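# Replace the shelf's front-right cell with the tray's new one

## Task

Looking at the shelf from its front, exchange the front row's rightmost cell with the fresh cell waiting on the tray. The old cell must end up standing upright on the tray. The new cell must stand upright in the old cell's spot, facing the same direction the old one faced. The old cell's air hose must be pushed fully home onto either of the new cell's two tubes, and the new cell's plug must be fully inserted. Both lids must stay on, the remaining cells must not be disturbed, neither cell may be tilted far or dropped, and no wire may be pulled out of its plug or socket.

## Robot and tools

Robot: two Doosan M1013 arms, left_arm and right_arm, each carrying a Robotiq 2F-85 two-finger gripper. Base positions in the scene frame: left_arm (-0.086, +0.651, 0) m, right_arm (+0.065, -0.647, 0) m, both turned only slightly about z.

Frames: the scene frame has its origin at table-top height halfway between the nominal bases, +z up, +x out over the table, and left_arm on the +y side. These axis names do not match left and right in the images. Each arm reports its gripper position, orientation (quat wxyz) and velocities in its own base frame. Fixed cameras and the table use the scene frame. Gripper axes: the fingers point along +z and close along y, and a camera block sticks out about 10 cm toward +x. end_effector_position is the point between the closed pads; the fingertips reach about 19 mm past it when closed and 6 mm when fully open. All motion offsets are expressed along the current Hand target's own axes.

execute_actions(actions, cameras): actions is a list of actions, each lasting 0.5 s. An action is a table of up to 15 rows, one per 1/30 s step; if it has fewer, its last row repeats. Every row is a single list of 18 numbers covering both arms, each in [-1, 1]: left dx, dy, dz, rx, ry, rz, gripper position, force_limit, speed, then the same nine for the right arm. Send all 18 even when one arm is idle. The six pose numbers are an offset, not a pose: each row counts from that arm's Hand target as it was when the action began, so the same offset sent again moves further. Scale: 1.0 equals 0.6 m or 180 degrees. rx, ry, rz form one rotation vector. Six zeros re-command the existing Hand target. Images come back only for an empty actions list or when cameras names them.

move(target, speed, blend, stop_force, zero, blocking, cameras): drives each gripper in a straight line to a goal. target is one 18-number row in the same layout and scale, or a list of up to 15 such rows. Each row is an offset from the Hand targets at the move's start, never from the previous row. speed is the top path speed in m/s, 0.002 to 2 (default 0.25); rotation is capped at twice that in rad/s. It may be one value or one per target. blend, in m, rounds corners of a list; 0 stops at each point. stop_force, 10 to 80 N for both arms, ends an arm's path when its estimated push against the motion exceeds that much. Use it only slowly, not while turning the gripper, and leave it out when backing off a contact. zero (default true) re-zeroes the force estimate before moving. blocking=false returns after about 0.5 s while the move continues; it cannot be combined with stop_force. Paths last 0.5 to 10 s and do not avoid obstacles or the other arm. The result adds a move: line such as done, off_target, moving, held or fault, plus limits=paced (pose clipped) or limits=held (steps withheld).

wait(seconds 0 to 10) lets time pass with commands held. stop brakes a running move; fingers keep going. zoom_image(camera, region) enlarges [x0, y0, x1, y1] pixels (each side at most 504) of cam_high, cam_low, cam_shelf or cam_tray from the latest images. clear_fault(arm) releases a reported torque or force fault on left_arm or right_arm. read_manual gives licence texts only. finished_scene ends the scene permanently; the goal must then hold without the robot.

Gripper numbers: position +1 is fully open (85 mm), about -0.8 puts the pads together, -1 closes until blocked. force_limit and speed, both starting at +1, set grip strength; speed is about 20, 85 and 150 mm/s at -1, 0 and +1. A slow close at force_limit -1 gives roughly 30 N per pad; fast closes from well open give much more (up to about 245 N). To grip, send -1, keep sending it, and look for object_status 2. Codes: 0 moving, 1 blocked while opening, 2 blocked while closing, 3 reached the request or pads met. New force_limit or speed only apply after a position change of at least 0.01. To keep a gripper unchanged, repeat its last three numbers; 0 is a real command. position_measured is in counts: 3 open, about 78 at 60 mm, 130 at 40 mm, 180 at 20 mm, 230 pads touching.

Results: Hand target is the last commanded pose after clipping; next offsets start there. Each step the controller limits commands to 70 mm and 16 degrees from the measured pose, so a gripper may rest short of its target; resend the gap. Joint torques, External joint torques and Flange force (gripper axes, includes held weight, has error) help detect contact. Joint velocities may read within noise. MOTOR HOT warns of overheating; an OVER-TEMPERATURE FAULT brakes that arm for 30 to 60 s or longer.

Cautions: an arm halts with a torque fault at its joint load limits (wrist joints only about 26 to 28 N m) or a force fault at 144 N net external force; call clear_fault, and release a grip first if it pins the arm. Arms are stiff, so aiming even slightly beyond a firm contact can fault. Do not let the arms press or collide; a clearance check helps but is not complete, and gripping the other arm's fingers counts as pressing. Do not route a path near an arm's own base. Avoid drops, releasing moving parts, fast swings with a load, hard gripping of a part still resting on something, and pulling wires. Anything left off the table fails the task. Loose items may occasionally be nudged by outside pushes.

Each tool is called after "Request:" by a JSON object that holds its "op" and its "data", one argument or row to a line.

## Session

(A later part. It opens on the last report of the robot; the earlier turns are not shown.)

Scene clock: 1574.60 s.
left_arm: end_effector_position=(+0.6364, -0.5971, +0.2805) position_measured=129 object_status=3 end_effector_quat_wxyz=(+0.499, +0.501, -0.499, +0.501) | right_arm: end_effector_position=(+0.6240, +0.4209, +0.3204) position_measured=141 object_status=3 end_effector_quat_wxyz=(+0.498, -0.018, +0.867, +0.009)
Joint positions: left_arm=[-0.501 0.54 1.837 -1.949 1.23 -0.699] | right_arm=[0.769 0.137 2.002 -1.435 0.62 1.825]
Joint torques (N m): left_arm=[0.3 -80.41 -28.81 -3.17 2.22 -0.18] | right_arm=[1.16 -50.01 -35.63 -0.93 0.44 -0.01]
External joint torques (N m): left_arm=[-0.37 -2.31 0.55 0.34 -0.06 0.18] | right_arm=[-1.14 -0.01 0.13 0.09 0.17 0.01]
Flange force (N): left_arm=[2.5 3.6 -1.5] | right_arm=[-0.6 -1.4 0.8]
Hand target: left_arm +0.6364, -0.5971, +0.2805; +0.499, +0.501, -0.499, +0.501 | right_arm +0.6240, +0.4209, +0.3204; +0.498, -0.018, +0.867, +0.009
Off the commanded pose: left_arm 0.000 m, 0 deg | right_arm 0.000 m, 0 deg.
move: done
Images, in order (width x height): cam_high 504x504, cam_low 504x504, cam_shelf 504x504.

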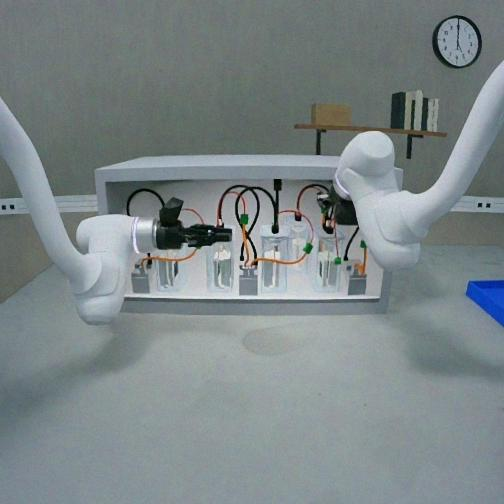

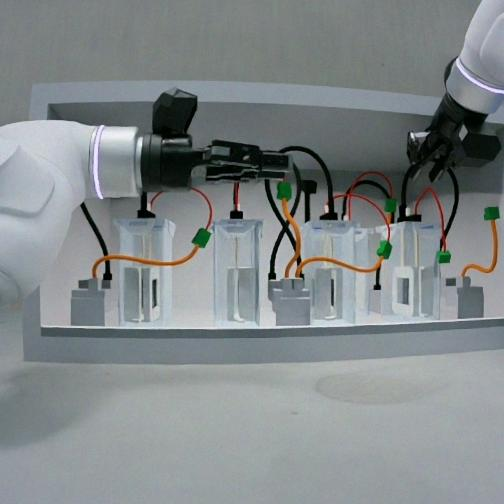

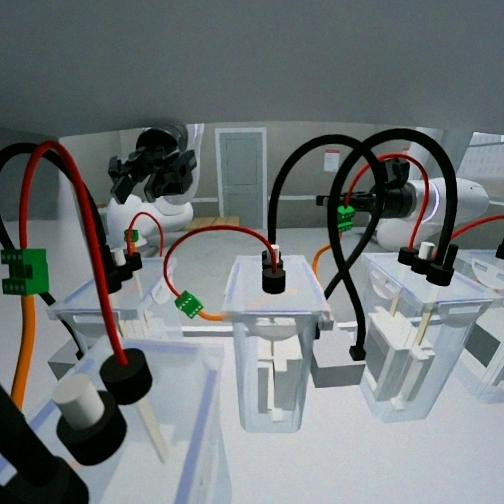

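Request:
{"op": "move", "data": {
  "target": [
    [0,0,0,0,0,0,0,0.8,-1,0.0192,0.0017,0.0668,0,-0.0833,0,-0.1,0.3,-1],
    [0,0,0,0,0,0,0,0.8,-1,-0.007,0.0017,0.1638,0,-0.0833,0,-0.1,0.3,-1]
  ],
  "speed": [0.1,0.04],
  "cameras": ["cam_high","cam_low","cam_shelf"]
}}

Request:
{"op": "zoom_image", "data": {
  "camera": "cam_low",
  "region": [384, 160, 454, 230]
}}

Request:
{"op": "zoom_image", "data": {
  "camera": "cam_shelf",
  "region": [70, 170, 180, 310]
}}

Request:
{"op": "zoom_image", "data": {
  "camera": "cam_high",
  "region": [305, 195, 365, 255]
}}

Scene clock: 1666.90 s.
left_arm: end_effector_position=(+0.6364, -0.5971, +0.2805) position_measured=129 object_status=3 end_effector_quat_wxyz=(+0.499, +0.501, -0.499, +0.501) | right_arm: end_effector_position=(+0.7109, +0.4253, +0.2745) position_measured=141 object_status=3 end_effector_quat_wxyz=(+0.607, -0.017, +0.795, +0.011)
Joint positions: left_arm=[-0.501 0.54 1.837 -1.949 1.23 -0.699] | right_arm=[0.706 0.324 2.018 -2.088 0.756 2.437]
Joint torques (N m): left_arm=[0.02 -80.92 -28.51 -3.11 2.19 -0.1] | right_arm=[1.04 -63.43 -30 -2.67 2 0.04]
External joint torques (N m): left_arm=[0.07 -2.08 0.16 0.28 -0.03 0.11] | right_arm=[-1.05 -0.15 -0.13 -0.06 0.04 -0.04]
Flange force (N): left_arm=[2.4 2.3 -1.5] | right_arm=[-0.5 -1.4 1.0]
Hand target: left_arm +0.6364, -0.5971, +0.2805; +0.499, +0.501, -0.499, +0.501 | right_arm +0.7109, +0.4253, +0.2745; +0.607, -0.017, +0.795, +0.011
Off the commanded pose: left_arm 0.000 m, 0 deg | right_arm 0.000 m, 0 deg.
move: done
Images, in order (width x height): cam_high 504x504, cam_low 504x504, cam_shelf 504x504.

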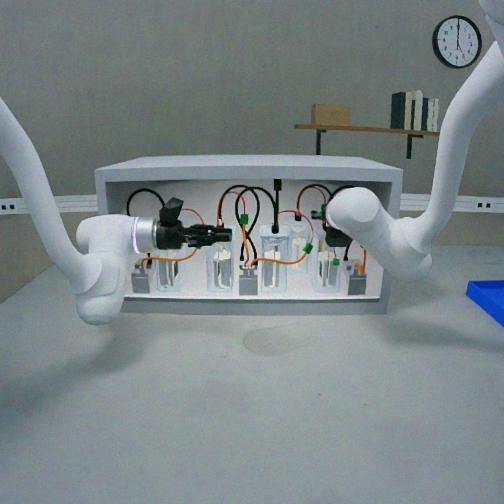

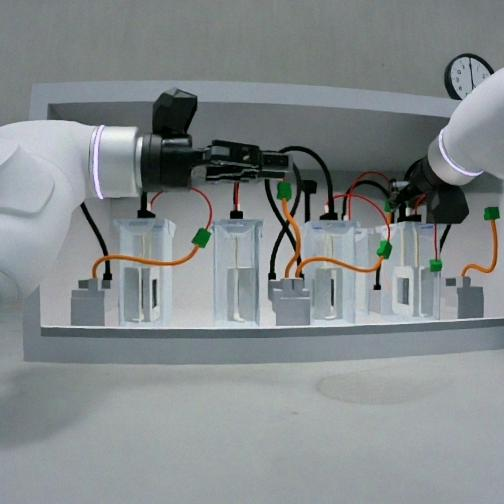

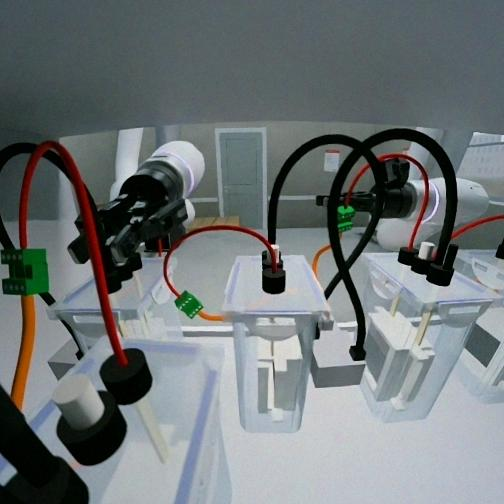

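Scaled by 7.200 from the camera's 504x504 image, which has a finer 720x720 frame.

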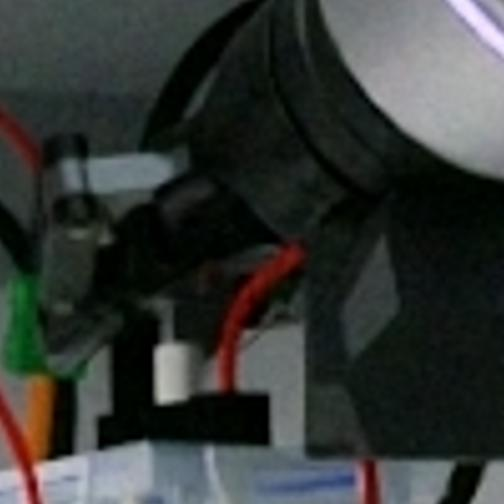

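Scaled by 3.600 from the camera's 504x504 image, which has a finer 720x720 frame.

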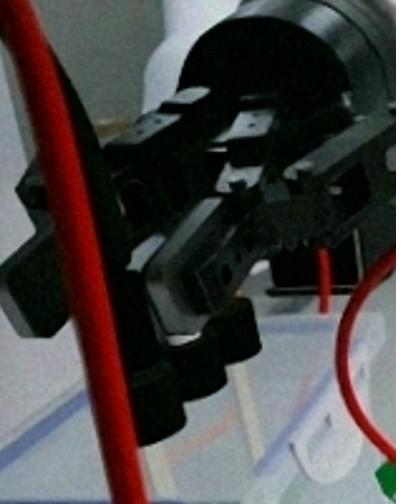

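Scaled by 8.400 from the camera's 504x504 image, which has a finer 720x720 frame.

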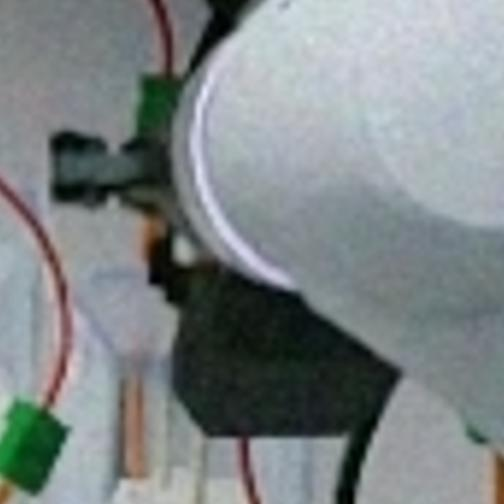

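Request:
{"op": "move", "data": {
  "target": [0,0,0,0,0,0,0,0.8,-1,0,0.003,0,0,0,0,-0.1,0.3,-1],
  "speed": 0.03
}}

Request:
{"op": "move", "data": {
  "target": [0,0,0,0,0,0,0,0.8,-1,0,0,0,0,0,0,-0.55,-0.4,-1]
}}

Request:
{"op": "wait", "data": {
  "seconds": 0.3,
  "cameras": ["cam_low","cam_shelf"]
}}

Request:
{"op": "zoom_image", "data": {
  "camera": "cam_shelf",
  "region": [70, 170, 180, 310]
}}

Scene clock: 1678.07 s.
left_arm: end_effector_position=(+0.6364, -0.5971, +0.2805) position_measured=129 object_status=3 end_effector_quat_wxyz=(+0.499, +0.501, -0.499, +0.501) | right_arm: end_effector_position=(+0.7108, +0.4271, +0.2744) position_measured=141 object_status=3 end_effector_quat_wxyz=(+0.607, -0.017, +0.795, +0.011)
Joint positions: left_arm=[-0.501 0.54 1.837 -1.949 1.23 -0.699] | right_arm=[0.708 0.326 2.016 -2.085 0.757 2.435]
Joint torques (N m): left_arm=[0.4 -80.75 -28.64 -3.15 2.18 -0.12] | right_arm=[0.8 -64.23 -30.5 -2.61 1.9 0.02]
External joint torques (N m): left_arm=[-0.24 -2.14 0.37 0.33 -0.02 0.12] | right_arm=[-0.81 0.41 0.37 -0.11 0.14 -0.02]
Flange force (N): left_arm=[2.4 3.0 -1.4] | right_arm=[0.8 -1.3 0.9]
Hand target: left_arm +0.6364, -0.5971, +0.2805; +0.499, +0.501, -0.499, +0.501 | right_arm +0.7108, +0.4271, +0.2744; +0.607, -0.017, +0.795, +0.011
Off the commanded pose: left_arm 0.000 m, 0 deg | right_arm 0.000 m, 0 deg.
move: done

Scene clock: 1679.43 s.
left_arm: end_effector_position=(+0.6364, -0.5971, +0.2805) position_measured=129 object_status=3 end_effector_quat_wxyz=(+0.499, +0.501, -0.499, +0.501) | right_arm: end_effector_position=(+0.7108, +0.4271, +0.2745) position_measured=199 object_status=0 end_effector_quat_wxyz=(+0.607, -0.017, +0.795, +0.011)
Joint positions: left_arm=[-0.501 0.54 1.837 -1.949 1.23 -0.699] | right_arm=[0.708 0.326 2.016 -2.085 0.757 2.435]
Joint torques (N m): left_arm=[-0.13 -80.74 -28.57 -3.17 2.19 -0.13] | right_arm=[2.57 -63.61 -30.92 -2.94 1.49 0.15]
External joint torques (N m): left_arm=[0.14 -2.08 0.31 0.34 -0.03 0.13] | right_arm=[-2.53 -0.58 0.69 0.21 0.56 -0.15]
Flange force (N): left_arm=[2.4 2.5 -1.8] | right_arm=[-0.6 -3.8 0.3]
Hand target: left_arm +0.6364, -0.5971, +0.2805; +0.499, +0.501, -0.499, +0.501 | right_arm +0.7108, +0.4271, +0.2744; +0.607, -0.017, +0.795, +0.011
Off the commanded pose: left_arm 0.000 m, 0 deg | right_arm 0.000 m, 0 deg.
move: done

Scene clock: 1679.73 s.
left_arm: end_effector_position=(+0.6364, -0.5971, +0.2805) position_measured=129 object_status=3 end_effector_quat_wxyz=(+0.499, +0.501, -0.499, +0.501) | right_arm: end_effector_position=(+0.7108, +0.4271, +0.2745) position_measured=199 object_status=3 end_effector_quat_wxyz=(+0.607, -0.017, +0.795, +0.011)
Joint positions: left_arm=[-0.501 0.54 1.837 -1.949 1.23 -0.699] | right_arm=[0.708 0.326 2.016 -2.085 0.757 2.435]
Joint torques (N m): left_arm=[0.14 -80.52 -28.6 -3.14 2.12 -0.15] | right_arm=[2.17 -63.7 -30.88 -2.92 1.58 0.11]
External joint torques (N m): left_arm=[-0.28 -1.69 0.44 0.33 0.02 0.15] | right_arm=[-2.26 0.36 0.85 0.21 0.46 -0.11]
Flange force (N): left_arm=[1.8 2.7 -1.2] | right_arm=[0.5 -2.9 1.1]
Hand target: left_arm +0.6364, -0.5971, +0.2805; +0.499, +0.501, -0.499, +0.501 | right_arm +0.7108, +0.4271, +0.2744; +0.607, -0.017, +0.795, +0.011
Tool commands: left_gripper/position=+0.0 left_gripper/force_limit=+0.8 left_gripper/speed=-1.0 right_gripper/position=-0.55 right_gripper/force_limit=-0.4 right_gripper/speed=-1.0
Off the commanded pose: left_arm 0.000 m, 0 deg | right_arm 0.000 m, 0 deg.
wait: 0.30 s; at rest by 0.17 s
Images, in order (width x height): cam_low 504x504, cam_shelf 504x504.

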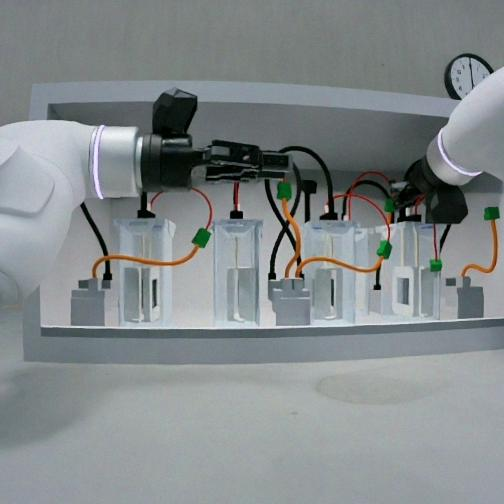

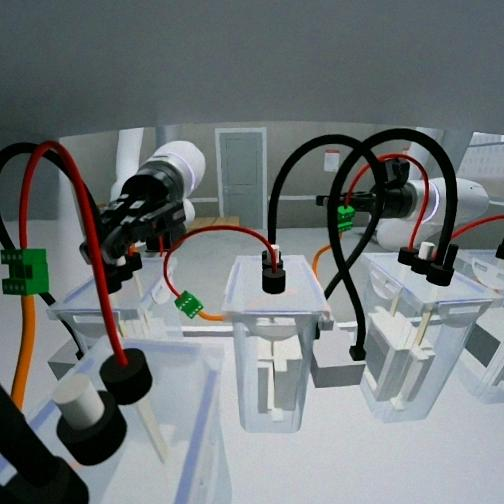

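Scaled by 3.600 from the camera's 504x504 image, which has a finer 720x720 frame.

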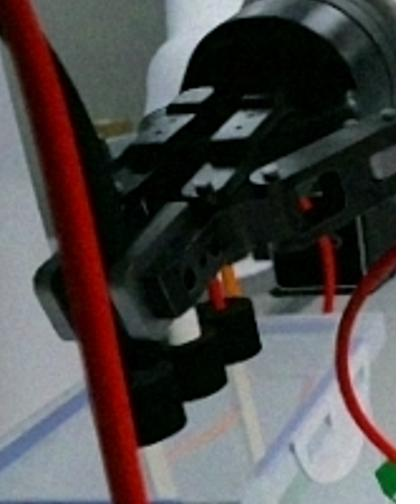

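Request:
{"op": "move", "data": {
  "target": [0,0,0,0,0,0,0,0.8,-1,0,-0.0025,0,0,0,0,-0.55,-0.4,-1],
  "speed": 0.02
}}

Request:
{"op": "move", "data": {
  "target": [0,0,0,0,0,0,0,0.8,-1,0,0,0,0,0,0,-1,0.6,-1]
}}

Request:
{"op": "wait", "data": {
  "seconds": 0.4
}}

Scene clock: 1685.93 s.
left_arm: end_effector_position=(+0.6364, -0.5971, +0.2805) position_measured=129 object_status=3 end_effector_quat_wxyz=(+0.499, +0.501, -0.499, +0.501) | right_arm: end_effector_position=(+0.7109, +0.4256, +0.2744) position_measured=199 object_status=3 end_effector_quat_wxyz=(+0.607, -0.017, +0.795, +0.011)
Joint positions: left_arm=[-0.501 0.54 1.837 -1.949 1.23 -0.699] | right_arm=[0.706 0.324 2.018 -2.088 0.756 2.437]
Joint torques (N m): left_arm=[0.48 -80.45 -28.69 -3.14 2.17 -0.18] | right_arm=[1.2 -64.82 -30.09 -2.56 1.98 0.01]
External joint torques (N m): left_arm=[-0.42 -2.28 0.42 0.32 -0.01 0.18] | right_arm=[-1.14 1.17 -0.01 -0.16 0.06 -0.01]
Flange force (N): left_arm=[2.5 3.4 -1.3] | right_arm=[1.1 -0.7 2.8]
Hand target: left_arm +0.6364, -0.5971, +0.2805; +0.499, +0.501, -0.499, +0.501 | right_arm +0.7109, +0.4256, +0.2745; +0.607, -0.017, +0.795, +0.011
Off the commanded pose: left_arm 0.000 m, 0 deg | right_arm 0.000 m, 0 deg.
move: done

Scene clock: 1686.70 s.
left_arm: end_effector_position=(+0.6364, -0.5971, +0.2805) position_measured=129 object_status=3 end_effector_quat_wxyz=(+0.499, +0.501, -0.499, +0.501) | right_arm: end_effector_position=(+0.7109, +0.4256, +0.2745) position_measured=211 object_status=0 end_effector_quat_wxyz=(+0.607, -0.017, +0.795, +0.011)
Joint positions: left_arm=[-0.501 0.54 1.837 -1.949 1.23 -0.699] | right_arm=[0.706 0.324 2.018 -2.088 0.756 2.437]
Joint torques (N m): left_arm=[0.18 -80.66 -28.68 -3.19 2.15 -0.11] | right_arm=[-1.53 -63.45 -30.14 -2.32 2.4 0.04]
External joint torques (N m): left_arm=[-0.18 -2.03 0.45 0.36 0 0.12] | right_arm=[1.44 0.4 0.13 -0.39 -0.37 -0.04]
Flange force (N): left_arm=[2.3 2.9 -1.6] | right_arm=[1.0 1.2 -0.5]
Hand target: left_arm +0.6364, -0.5971, +0.2805; +0.499, +0.501, -0.499, +0.501 | right_arm +0.7109, +0.4256, +0.2745; +0.607, -0.017, +0.795, +0.011
Off the commanded pose: left_arm 0.000 m, 0 deg | right_arm 0.000 m, 0 deg.
move: done

Scene clock: 1687.10 s.
left_arm: end_effector_position=(+0.6364, -0.5971, +0.2805) position_measured=129 object_status=3 end_effector_quat_wxyz=(+0.499, +0.501, -0.499, +0.501) | right_arm: end_effector_position=(+0.7109, +0.4256, +0.2745) position_measured=211 object_status=2 end_effector_quat_wxyz=(+0.607, -0.017, +0.795, +0.011)
Joint positions: left_arm=[-0.501 0.54 1.837 -1.949 1.23 -0.699] | right_arm=[0.706 0.324 2.018 -2.088 0.756 2.437]
Joint torques (N m): left_arm=[0.16 -80.71 -28.71 -3.16 2.13 -0.08] | right_arm=[-1.42 -63.71 -30.07 -2.41 2.32 0.08]
External joint torques (N m): left_arm=[-0.14 -2.34 0.33 0.33 0.03 0.08] | right_arm=[1.43 0.58 0.07 -0.3 -0.29 -0.08]
Flange force (N): left_arm=[2.7 3.0 -1.6] | right_arm=[0.9 1.7 -0.3]
Hand target: left_arm +0.6364, -0.5971, +0.2805; +0.499, +0.501, -0.499, +0.501 | right_arm +0.7109, +0.4256, +0.2745; +0.607, -0.017, +0.795, +0.011
Tool commands: left_gripper/position=+0.0 left_gripper/force_limit=+0.8 left_gripper/speed=-1.0 right_gripper/position=-1.0 right_gripper/force_limit=+0.6 right_gripper/speed=-1.0
Off the commanded pose: left_arm 0.000 m, 0 deg | right_arm 0.000 m, 0 deg.
wait: 0.40 s; at rest by 0.17 s

Request:
{"op": "move", "data": {
  "target": [0,0,0,0,0,0,0,0.8,-1,-0.0129,0,-0.0035,0,0,0,-1,0.6,-1],
  "speed": 0.02,
  "cameras": ["cam_high","cam_low","cam_shelf"]
}}

Request:
{"op": "zoom_image", "data": {
  "camera": "cam_low",
  "region": [384, 160, 454, 330]
}}

Request:
{"op": "zoom_image", "data": {
  "camera": "cam_shelf",
  "region": [70, 170, 180, 310]
}}

Scene clock: 1695.07 s.
left_arm: end_effector_position=(+0.6364, -0.5971, +0.2805) position_measured=129 object_status=3 end_effector_quat_wxyz=(+0.499, +0.501, -0.499, +0.501) | right_arm: end_effector_position=(+0.7109, +0.4256, +0.2825) position_measured=211 object_status=2 end_effector_quat_wxyz=(+0.607, -0.017, +0.795, +0.011)
Joint positions: left_arm=[-0.501 0.54 1.837 -1.949 1.23 -0.699] | right_arm=[0.706 0.314 2.012 -2.074 0.749 2.417]
Joint torques (N m): left_arm=[0.04 -80.82 -28.74 -3.16 2.16 -0.12] | right_arm=[3.28 -65.98 -33.41 -3.37 2.1 0.15]
External joint torques (N m): left_arm=[-0.16 -1.59 0.53 0.34 -0.02 0.12] | right_arm=[-3.36 3.17 2.88 0.64 -0.1 -0.15]
Flange force (N): left_arm=[1.7 2.6 -1.4] | right_arm=[3.5 -4.1 3.1]
Hand target: left_arm +0.6364, -0.5971, +0.2805; +0.499, +0.501, -0.499, +0.501 | right_arm +0.7109, +0.4256, +0.2825; +0.607, -0.017, +0.795, +0.011
Off the commanded pose: left_arm 0.000 m, 0 deg | right_arm 0.000 m, 0 deg.
move: done
Images, in order (width x height): cam_high 504x504, cam_low 504x504, cam_shelf 504x504.

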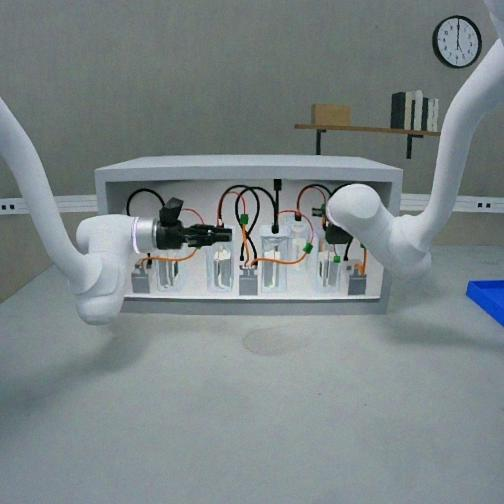

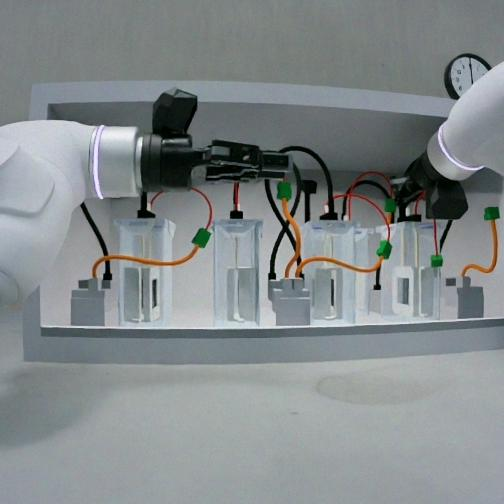

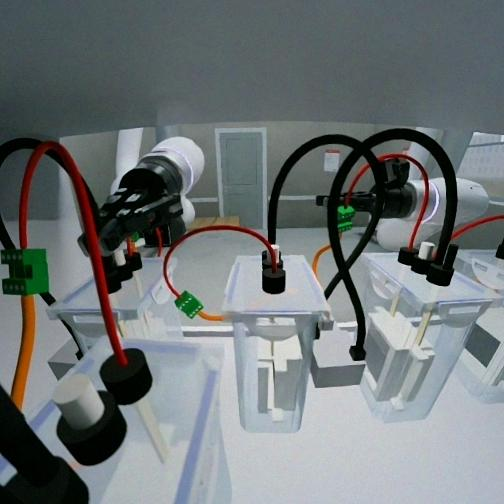

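Scaled by 2.965 from the camera's 504x504 image, which has a finer 720x720 frame.

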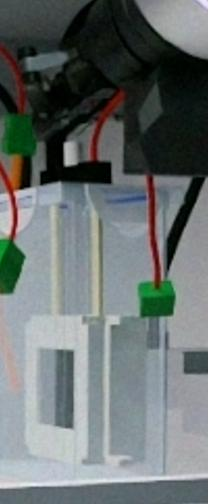

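Scaled by 3.600 from the camera's 504x504 image, which has a finer 720x720 frame.

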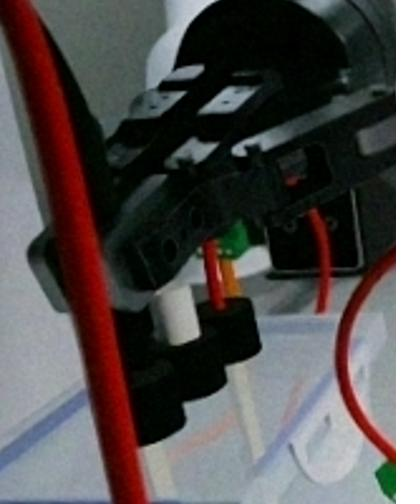

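Request:
{"op": "move", "data": {
  "target": [0,0,0,0,0,0,0,0.8,-1,-0.0161,0,-0.0043,0,0,0,-1,0.6,-1],
  "speed": 0.02,
  "stop_force": 20
}}

Request:
{"op": "move", "data": {
  "target": [0,0,0,0,0,0,0,0.8,-1,-0.0129,0,-0.0035,0,0,0,-1,0.6,-1],
  "speed": 0.02,
  "stop_force": 20,
  "cameras": ["cam_high","cam_low","cam_shelf"]
}}

Request:
{"op": "zoom_image", "data": {
  "camera": "cam_low",
  "region": [384, 160, 454, 230]
}}

Request:
{"op": "zoom_image", "data": {
  "camera": "cam_shelf",
  "region": [70, 170, 180, 310]
}}

Scene clock: 1705.50 s.
left_arm: end_effector_position=(+0.6364, -0.5971, +0.2805) position_measured=129 object_status=3 end_effector_quat_wxyz=(+0.499, +0.501, -0.499, +0.501) | right_arm: end_effector_position=(+0.7110, +0.4256, +0.2925) position_measured=211 object_status=2 end_effector_quat_wxyz=(+0.607, -0.017, +0.795, +0.011)
Joint positions: left_arm=[-0.501 0.54 1.837 -1.949 1.23 -0.699] | right_arm=[0.706 0.302 2.006 -2.056 0.74 2.393]
Joint torques (N m): left_arm=[0.41 -80.91 -28.59 -3.17 2.2 -0.12] | right_arm=[2.54 -64.67 -32.79 -3.2 1.83 0.13]
External joint torques (N m): left_arm=[-0.31 -1.5 0.44 0.35 -0.05 0.12] | right_arm=[-2.52 2.31 1.66 0.48 0.13 -0.13]
Flange force (N): left_arm=[1.7 2.4 -1.0] | right_arm=[2.2 -2.3 2.8]
Hand target: left_arm +0.6364, -0.5971, +0.2805; +0.499, +0.501, -0.499, +0.501 | right_arm +0.7110, +0.4256, +0.2925; +0.607, -0.017, +0.795, +0.011
Off the commanded pose: left_arm 0.000 m, 0 deg | right_arm 0.000 m, 0 deg.
move: done

Scene clock: 1706.63 s.
left_arm: end_effector_position=(+0.6364, -0.5971, +0.2805) position_measured=129 object_status=3 end_effector_quat_wxyz=(+0.499, +0.501, -0.499, +0.501) | right_arm: end_effector_position=(+0.7110, +0.4256, +0.3005) position_measured=211 object_status=2 end_effector_quat_wxyz=(+0.607, -0.017, +0.795, +0.011)
Joint positions: left_arm=[-0.501 0.54 1.837 -1.949 1.23 -0.699] | right_arm=[0.706 0.293 2 -2.041 0.733 2.373]
Joint torques (N m): left_arm=[0.37 -80.64 -28.76 -3.19 2.14 -0.18] | right_arm=[0.79 -62.79 -32.17 -2.71 2.02 0.08]
External joint torques (N m): left_arm=[-0.32 -2.14 0.58 0.37 0.01 0.18] | right_arm=[-0.75 1.24 0.66 0.01 -0.1 -0.08]
Flange force (N): left_arm=[2.3 3.4 -1.6] | right_arm=[1.2 -0.7 1.5]
Hand target: left_arm +0.6364, -0.5971, +0.2805; +0.499, +0.501, -0.499, +0.501 | right_arm +0.7110, +0.4256, +0.3005; +0.607, -0.017, +0.795, +0.011
Off the commanded pose: left_arm 0.000 m, 0 deg | right_arm 0.000 m, 0 deg.
move: done
Images, in order (width x height): cam_high 504x504, cam_low 504x504, cam_shelf 504x504.

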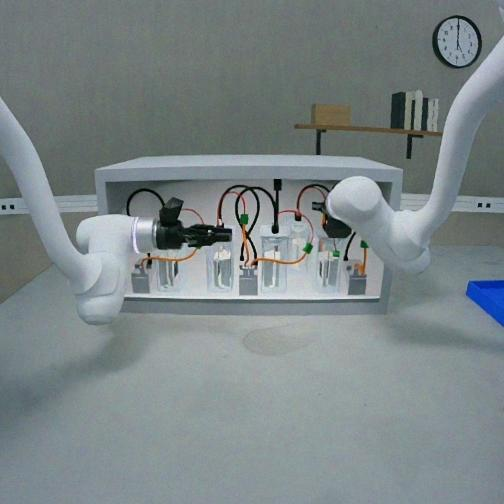

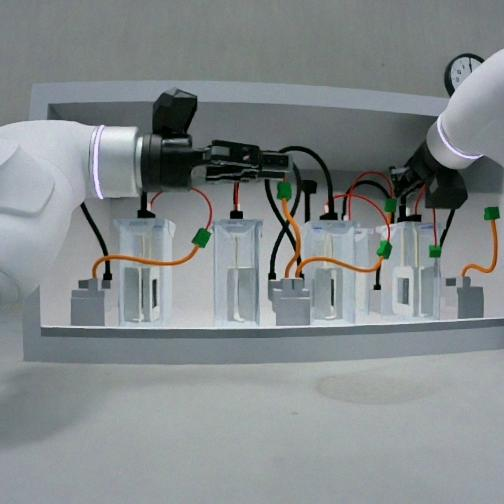

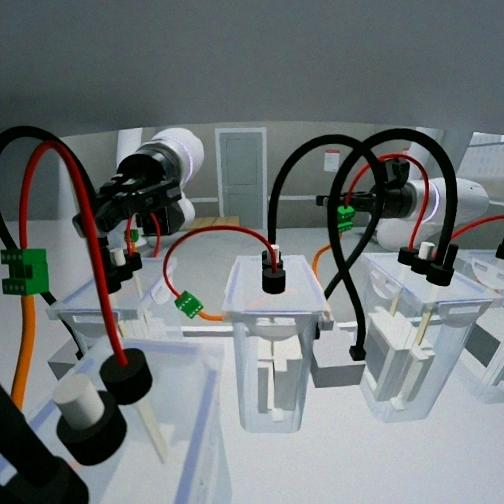

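Scaled by 7.200 from the camera's 504x504 image, which has a finer 720x720 frame.

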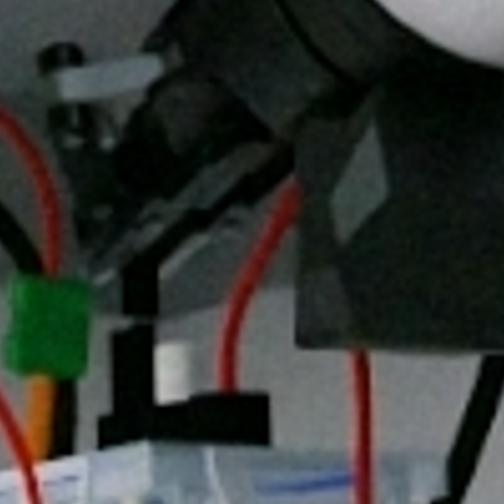

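Scaled by 3.600 from the camera's 504x504 image, which has a finer 720x720 frame.

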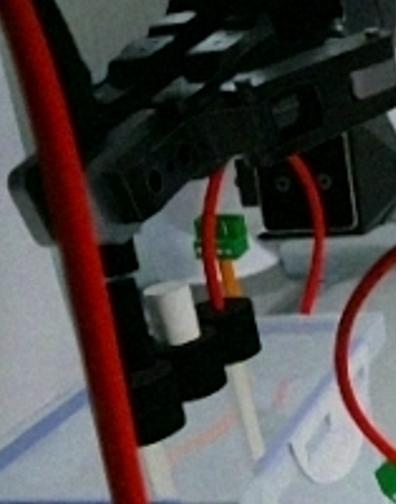

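Request:
{"op": "move", "data": {
  "target": [
    [0,0,0,0,0,0,0,0.8,-1,-0.0097,0,-0.0026,0,0,0,-1,0.6,-1],
    [0,0,0,0,0,0,0,0.8,-1,-0.0097,-0.1417,-0.02,0,0,0,-1,0.6,-1]
  ],
  "speed": 0.06,
  "cameras": ["cam_high","cam_low","cam_shelf"]
}}

Request:
{"op": "zoom_image", "data": {
  "camera": "cam_low",
  "region": [384, 140, 504, 340]
}}

Request:
{"op": "zoom_image", "data": {
  "camera": "cam_shelf",
  "region": [30, 120, 200, 320]
}}

Request:
{"op": "zoom_image", "data": {
  "camera": "cam_high",
  "region": [290, 160, 410, 310]
}}

Scene clock: 1731.10 s.
left_arm: end_effector_position=(+0.6364, -0.5971, +0.2805) position_measured=129 object_status=3 end_effector_quat_wxyz=(+0.499, +0.501, -0.499, +0.501) | right_arm: end_effector_position=(+0.7044, +0.3403, +0.3095) position_measured=211 object_status=2 end_effector_quat_wxyz=(+0.607, -0.017, +0.795, +0.011)
Joint positions: left_arm=[-0.501 0.54 1.837 -1.949 1.23 -0.699] | right_arm=[0.594 0.199 2.106 -2.18 0.667 2.456]
Joint torques (N m): left_arm=[0.19 -80.8 -28.53 -3.18 2.18 -0.15] | right_arm=[0.24 -53.78 -31.54 -2.64 2.31 0.18]
External joint torques (N m): left_arm=[-0.17 -1.98 0.28 0.35 -0.02 0.15] | right_arm=[-0.23 1.31 -0.1 -0.25 -0.23 -0.19]
Flange force (N): left_arm=[2.2 2.6 -1.3] | right_arm=[0.7 0.3 2.5]
Hand target: left_arm +0.6364, -0.5971, +0.2805; +0.499, +0.501, -0.499, +0.501 | right_arm +0.7044, +0.3403, +0.3095; +0.607, -0.017, +0.795, +0.011
Off the commanded pose: left_arm 0.000 m, 0 deg | right_arm 0.000 m, 0 deg.
move: done
Images, in order (width x height): cam_high 504x504, cam_low 504x504, cam_shelf 504x504.

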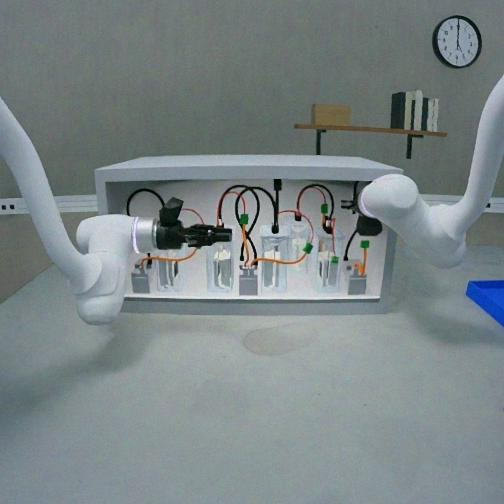

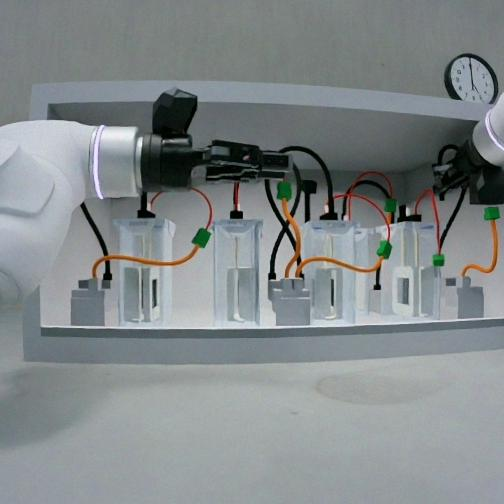

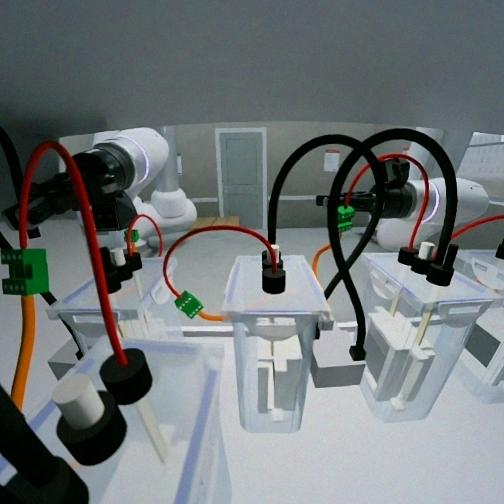

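Scaled by 2.520 from the camera's 504x504 image, which has a finer 720x720 frame.

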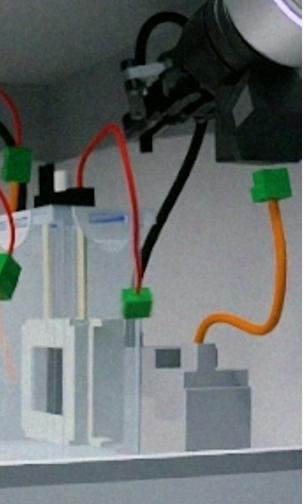

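Scaled by 2.520 from the camera's 504x504 image, which has a finer 720x720 frame.

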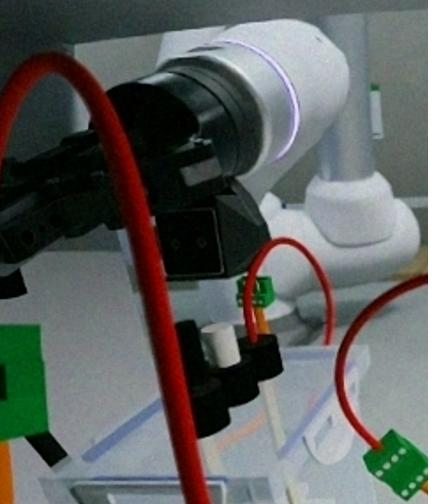

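Scaled by 3.360 from the camera's 504x504 image, which has a finer 720x720 frame.

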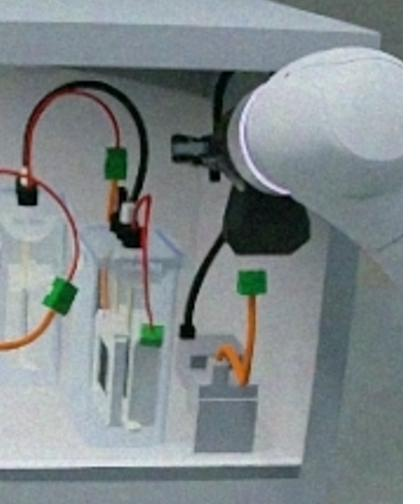

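Request:
{"op": "move", "data": {
  "target": [0,0,0,0,0,0,0,0.8,-1,0,0,0,0,0,0,-0.35,0.6,-1]
}}

Request:
{"op": "move", "data": {
  "target": [0,0,0,0,0,0,0,0.8,-1,0,0,-0.2,0,0,0,-0.35,0.6,-1],
  "speed": 0.1,
  "cameras": ["cam_high","cam_low","cam_shelf"]
}}

Request:
{"op": "zoom_image", "data": {
  "camera": "cam_low",
  "region": [384, 140, 504, 340]
}}

Request:
{"op": "zoom_image", "data": {
  "camera": "cam_high",
  "region": [290, 160, 410, 310]
}}

Scene clock: 1740.97 s.
left_arm: end_effector_position=(+0.6364, -0.5971, +0.2805) position_measured=129 object_status=3 end_effector_quat_wxyz=(+0.499, +0.501, -0.499, +0.501) | right_arm: end_effector_position=(+0.7043, +0.3404, +0.3095) position_measured=175 object_status=0 end_effector_quat_wxyz=(+0.607, -0.017, +0.795, +0.011)
Joint positions: left_arm=[-0.501 0.54 1.837 -1.949 1.23 -0.699] | right_arm=[0.594 0.199 2.106 -2.18 0.667 2.456]
Joint torques (N m): left_arm=[0.07 -80.75 -28.7 -3.19 2.15 -0.2] | right_arm=[-22.45 -62.12 -24.4 0.48 8.55 -0.62]
External joint torques (N m): left_arm=[-0.08 -1.1 0.63 0.38 -0.01 0.2] | right_arm=[22.48 9.39 -7.26 -3.38 -6.46 0.62]
Flange force (N): left_arm=[1.0 2.3 -1.4] | right_arm=[5.1 37.2 9.1]
Hand target: left_arm +0.6364, -0.5971, +0.2805; +0.499, +0.501, -0.499, +0.501 | right_arm +0.7044, +0.3403, +0.3095; +0.607, -0.017, +0.795, +0.011
Off the commanded pose: left_arm 0.000 m, 0 deg | right_arm 0.000 m, 0 deg.
move: done

Scene clock: 1742.53 s.
left_arm: end_effector_position=(+0.6364, -0.5971, +0.2805) position_measured=129 object_status=3 end_effector_quat_wxyz=(+0.499, +0.501, -0.499, +0.501) | right_arm: end_effector_position=(+0.5887, +0.3357, +0.3411) position_measured=175 object_status=1 end_effector_quat_wxyz=(+0.607, -0.017, +0.795, +0.011)
Joint positions: left_arm=[-0.501 0.54 1.837 -1.949 1.23 -0.699] | right_arm=[0.73 0.026 2.233 -1.982 0.735 2.315]
Joint torques (N m): left_arm=[0.28 -80.86 -28.7 -3.19 2.17 -0.15] | right_arm=[0.8 -36.63 -32.55 -2.56 1.79 0.05]
External joint torques (N m): left_arm=[-0.36 -1.47 0.56 0.37 -0.02 0.15] | right_arm=[-0.82 1.41 0 -0.1 0.02 -0.05]
Flange force (N): left_arm=[1.5 2.7 -1.1] | right_arm=[1.1 0.0 3.3]
Hand target: left_arm +0.6364, -0.5971, +0.2805; +0.499, +0.501, -0.499, +0.501 | right_arm +0.5887, +0.3357, +0.3411; +0.607, -0.017, +0.795, +0.011
Off the commanded pose: left_arm 0.000 m, 0 deg | right_arm 0.000 m, 0 deg.
move: done
Images, in order (width x height): cam_high 504x504, cam_low 504x504, cam_shelf 504x504.

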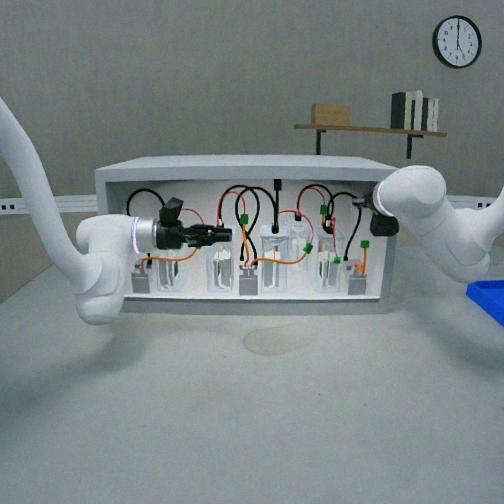

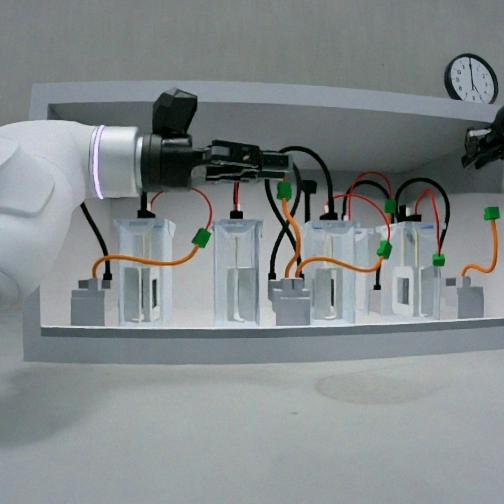

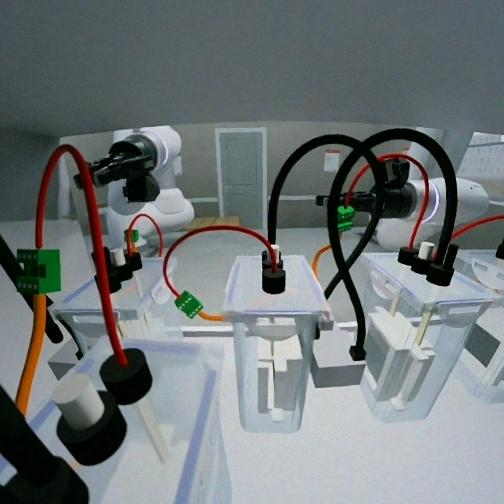

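Scaled by 2.520 from the camera's 504x504 image, which has a finer 720x720 frame.

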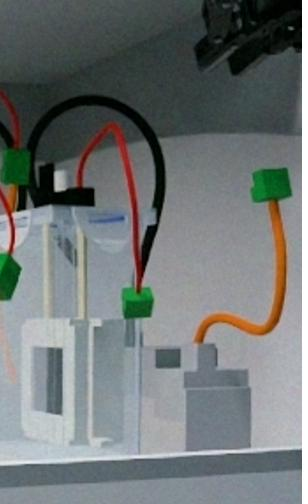

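Scaled by 3.360 from the camera's 504x504 image, which has a finer 720x720 frame.

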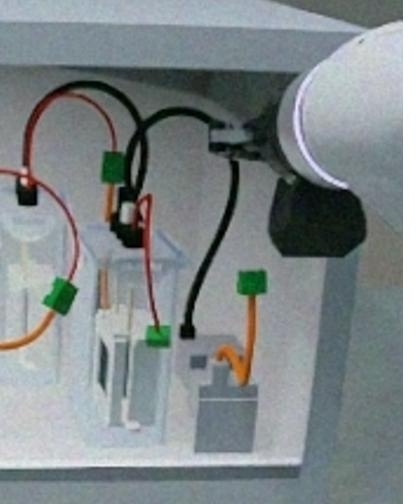

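Request:
{"op": "zoom_image", "data": {
  "camera": "cam_high",
  "region": [310, 215, 350, 300]
}}

Request:
{"op": "zoom_image", "data": {
  "camera": "cam_low",
  "region": [370, 195, 450, 330]
}}

Request:
{"op": "zoom_image", "data": {
  "camera": "cam_shelf",
  "region": [30, 200, 190, 390]
}}

Scaled by 5.929 from the camera's 504x504 image, which has a finer 720x720 frame.

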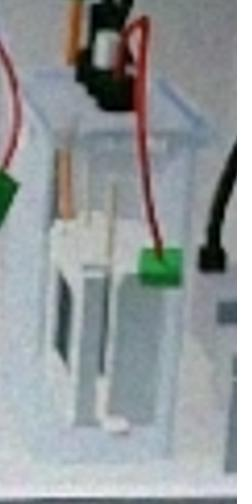

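Scaled by 3.733 from the camera's 504x504 image, which has a finer 720x720 frame.

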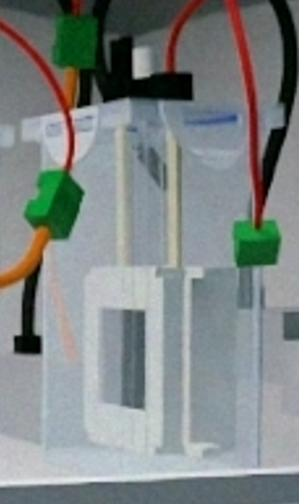

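Scaled by 2.653 from the camera's 504x504 image, which has a finer 720x720 frame.

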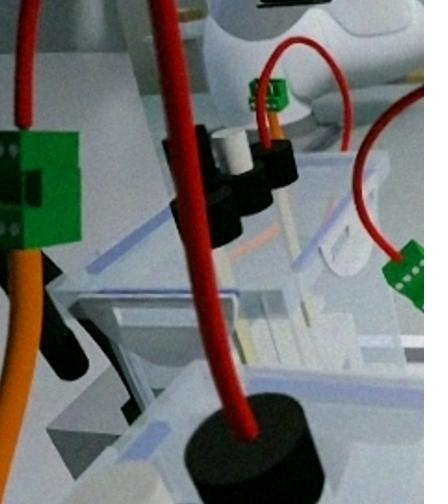

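Request:
{"op": "move", "data": {
  "target": [
    [0,0,0,0,0,0,0,0.8,-1,0.095,0.1408,-0.0897,0,-0.0167,0,-0.35,0.6,-1],
    [0,0,0,0,0,0,0,0.8,-1,0.3106,0.1408,0.0199,0,-0.0167,0,-0.35,0.6,-1]
  ],
  "speed": 0.15,
  "blend": 0.03
}}

Request:
{"op": "move", "data": {
  "target": [0,0,0,0,0,0,0,0.8,-1,0,0,0,0,0,0,1,0.3,0],
  "cameras": ["cam_high","cam_low","cam_shelf"]
}}

Request:
{"op": "zoom_image", "data": {
  "camera": "cam_high",
  "region": [290, 200, 390, 320]
}}

Request:
{"op": "zoom_image", "data": {
  "camera": "cam_low",
  "region": [370, 180, 504, 340]
}}

Scene clock: 1902.97 s.
left_arm: end_effector_position=(+0.6364, -0.5971, +0.2805) position_measured=129 object_status=3 end_effector_quat_wxyz=(+0.499, +0.501, -0.499, +0.501) | right_arm: end_effector_position=(+0.5476, +0.4181, +0.1580) position_measured=175 object_status=1 end_effector_quat_wxyz=(+0.627, -0.016, +0.779, +0.012)
Joint positions: left_arm=[-0.501 0.54 1.837 -1.949 1.23 -0.699] | right_arm=[0.921 0.402 2.291 -2.126 1.091 2.752]
Joint torques (N m): left_arm=[-0.27 -80.71 -28.71 -3.15 2.14 -0.12] | right_arm=[1.07 -57.92 -17.7 -1.81 2.45 0.03]
External joint torques (N m): left_arm=[0.13 -1.3 0.63 0.34 -0.01 0.12] | right_arm=[-1.08 -0.03 0.77 -0.09 0.07 -0.03]
Flange force (N): left_arm=[1.3 2.3 -1.7] | right_arm=[0.0 -2.7 1.0]
Hand target: left_arm +0.6364, -0.5971, +0.2805; +0.499, +0.501, -0.499, +0.501 | right_arm +0.5477, +0.4182, +0.1580; +0.627, -0.016, +0.779, +0.012
Off the commanded pose: left_arm 0.000 m, 0 deg | right_arm 0.000 m, 0 deg.
move: done

Scene clock: 1904.00 s.
left_arm: end_effector_position=(+0.6364, -0.5971, +0.2805) position_measured=129 object_status=3 end_effector_quat_wxyz=(+0.499, +0.501, -0.499, +0.501) | right_arm: end_effector_position=(+0.5477, +0.4182, +0.1580) position_measured=3 object_status=0 end_effector_quat_wxyz=(+0.627, -0.016, +0.779, +0.012)
Joint positions: left_arm=[-0.501 0.54 1.837 -1.949 1.23 -0.699] | right_arm=[0.921 0.402 2.291 -2.126 1.091 2.752]
Joint torques (N m): left_arm=[0.15 -80.68 -28.69 -3.15 2.13 -0.11] | right_arm=[1.01 -58.87 -17.43 -1.85 2.43 0.02]
External joint torques (N m): left_arm=[-0.22 -1.83 0.49 0.33 0.02 0.11] | right_arm=[-1.07 1.34 0.59 -0.03 0.05 -0.02]
Flange force (N): left_arm=[2.0 2.8 -1.4] | right_arm=[2.3 -1.3 2.3]
Hand target: left_arm +0.6364, -0.5971, +0.2805; +0.499, +0.501, -0.499, +0.501 | right_arm +0.5477, +0.4182, +0.1580; +0.627, -0.016, +0.779, +0.012
Off the commanded pose: left_arm 0.000 m, 0 deg | right_arm 0.000 m, 0 deg.
move: done
Images, in order (width x height): cam_high 504x504, cam_low 504x504, cam_shelf 504x504.

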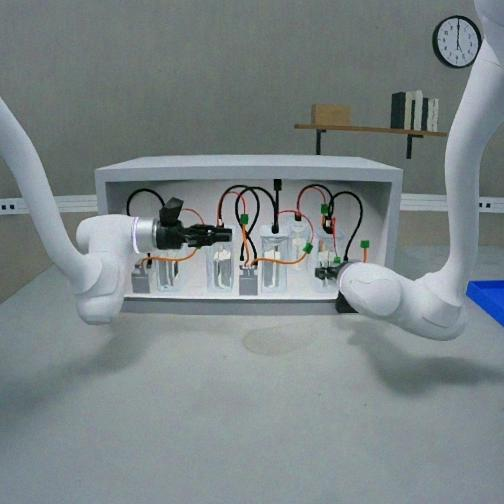

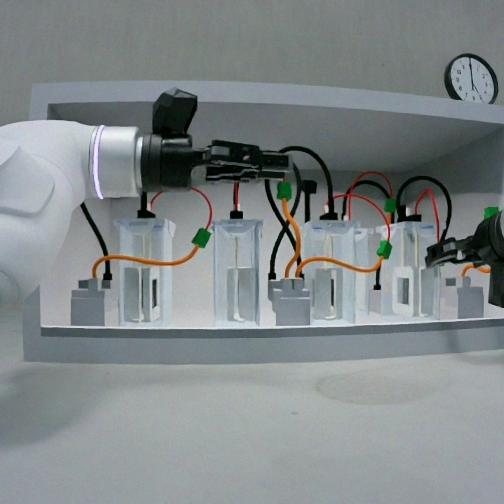

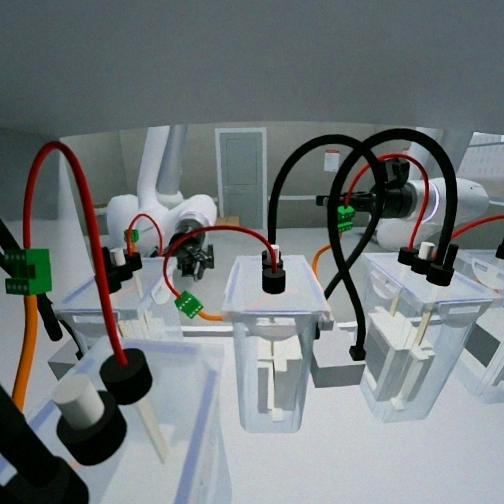

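Scaled by 4.200 from the camera's 504x504 image, which has a finer 720x720 frame.

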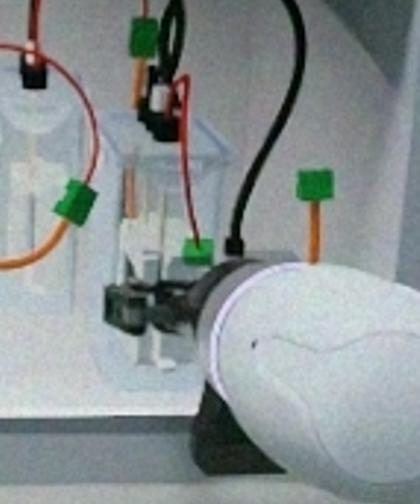

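Scaled by 3.150 from the camera's 504x504 image, which has a finer 720x720 frame.

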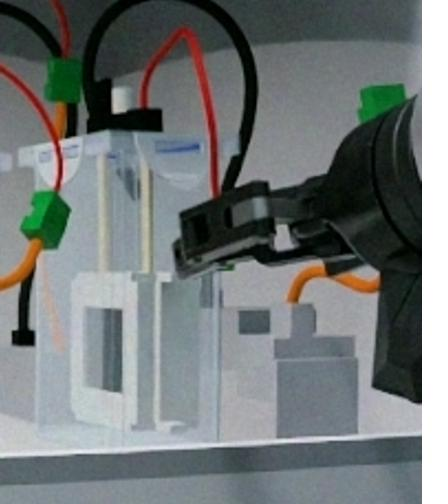

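Request:
{"op": "zoom_image", "data": {
  "camera": "cam_high",
  "region": [308, 215, 358, 295]
}}

Request:
{"op": "zoom_image", "data": {
  "camera": "cam_low",
  "region": [375, 215, 445, 325]
}}

Scaled by 6.300 from the camera's 504x504 image, which has a finer 720x720 frame.

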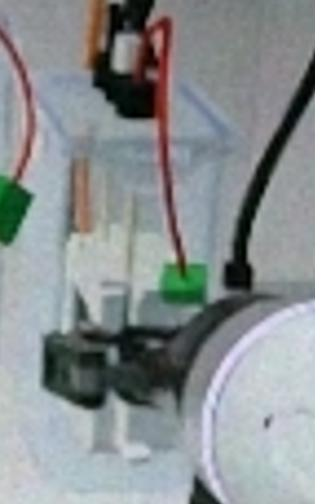

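Scaled by 4.582 from the camera's 504x504 image, which has a finer 720x720 frame.

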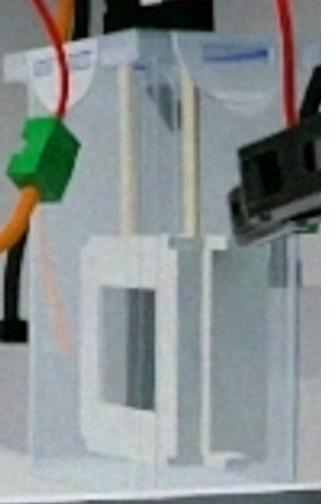

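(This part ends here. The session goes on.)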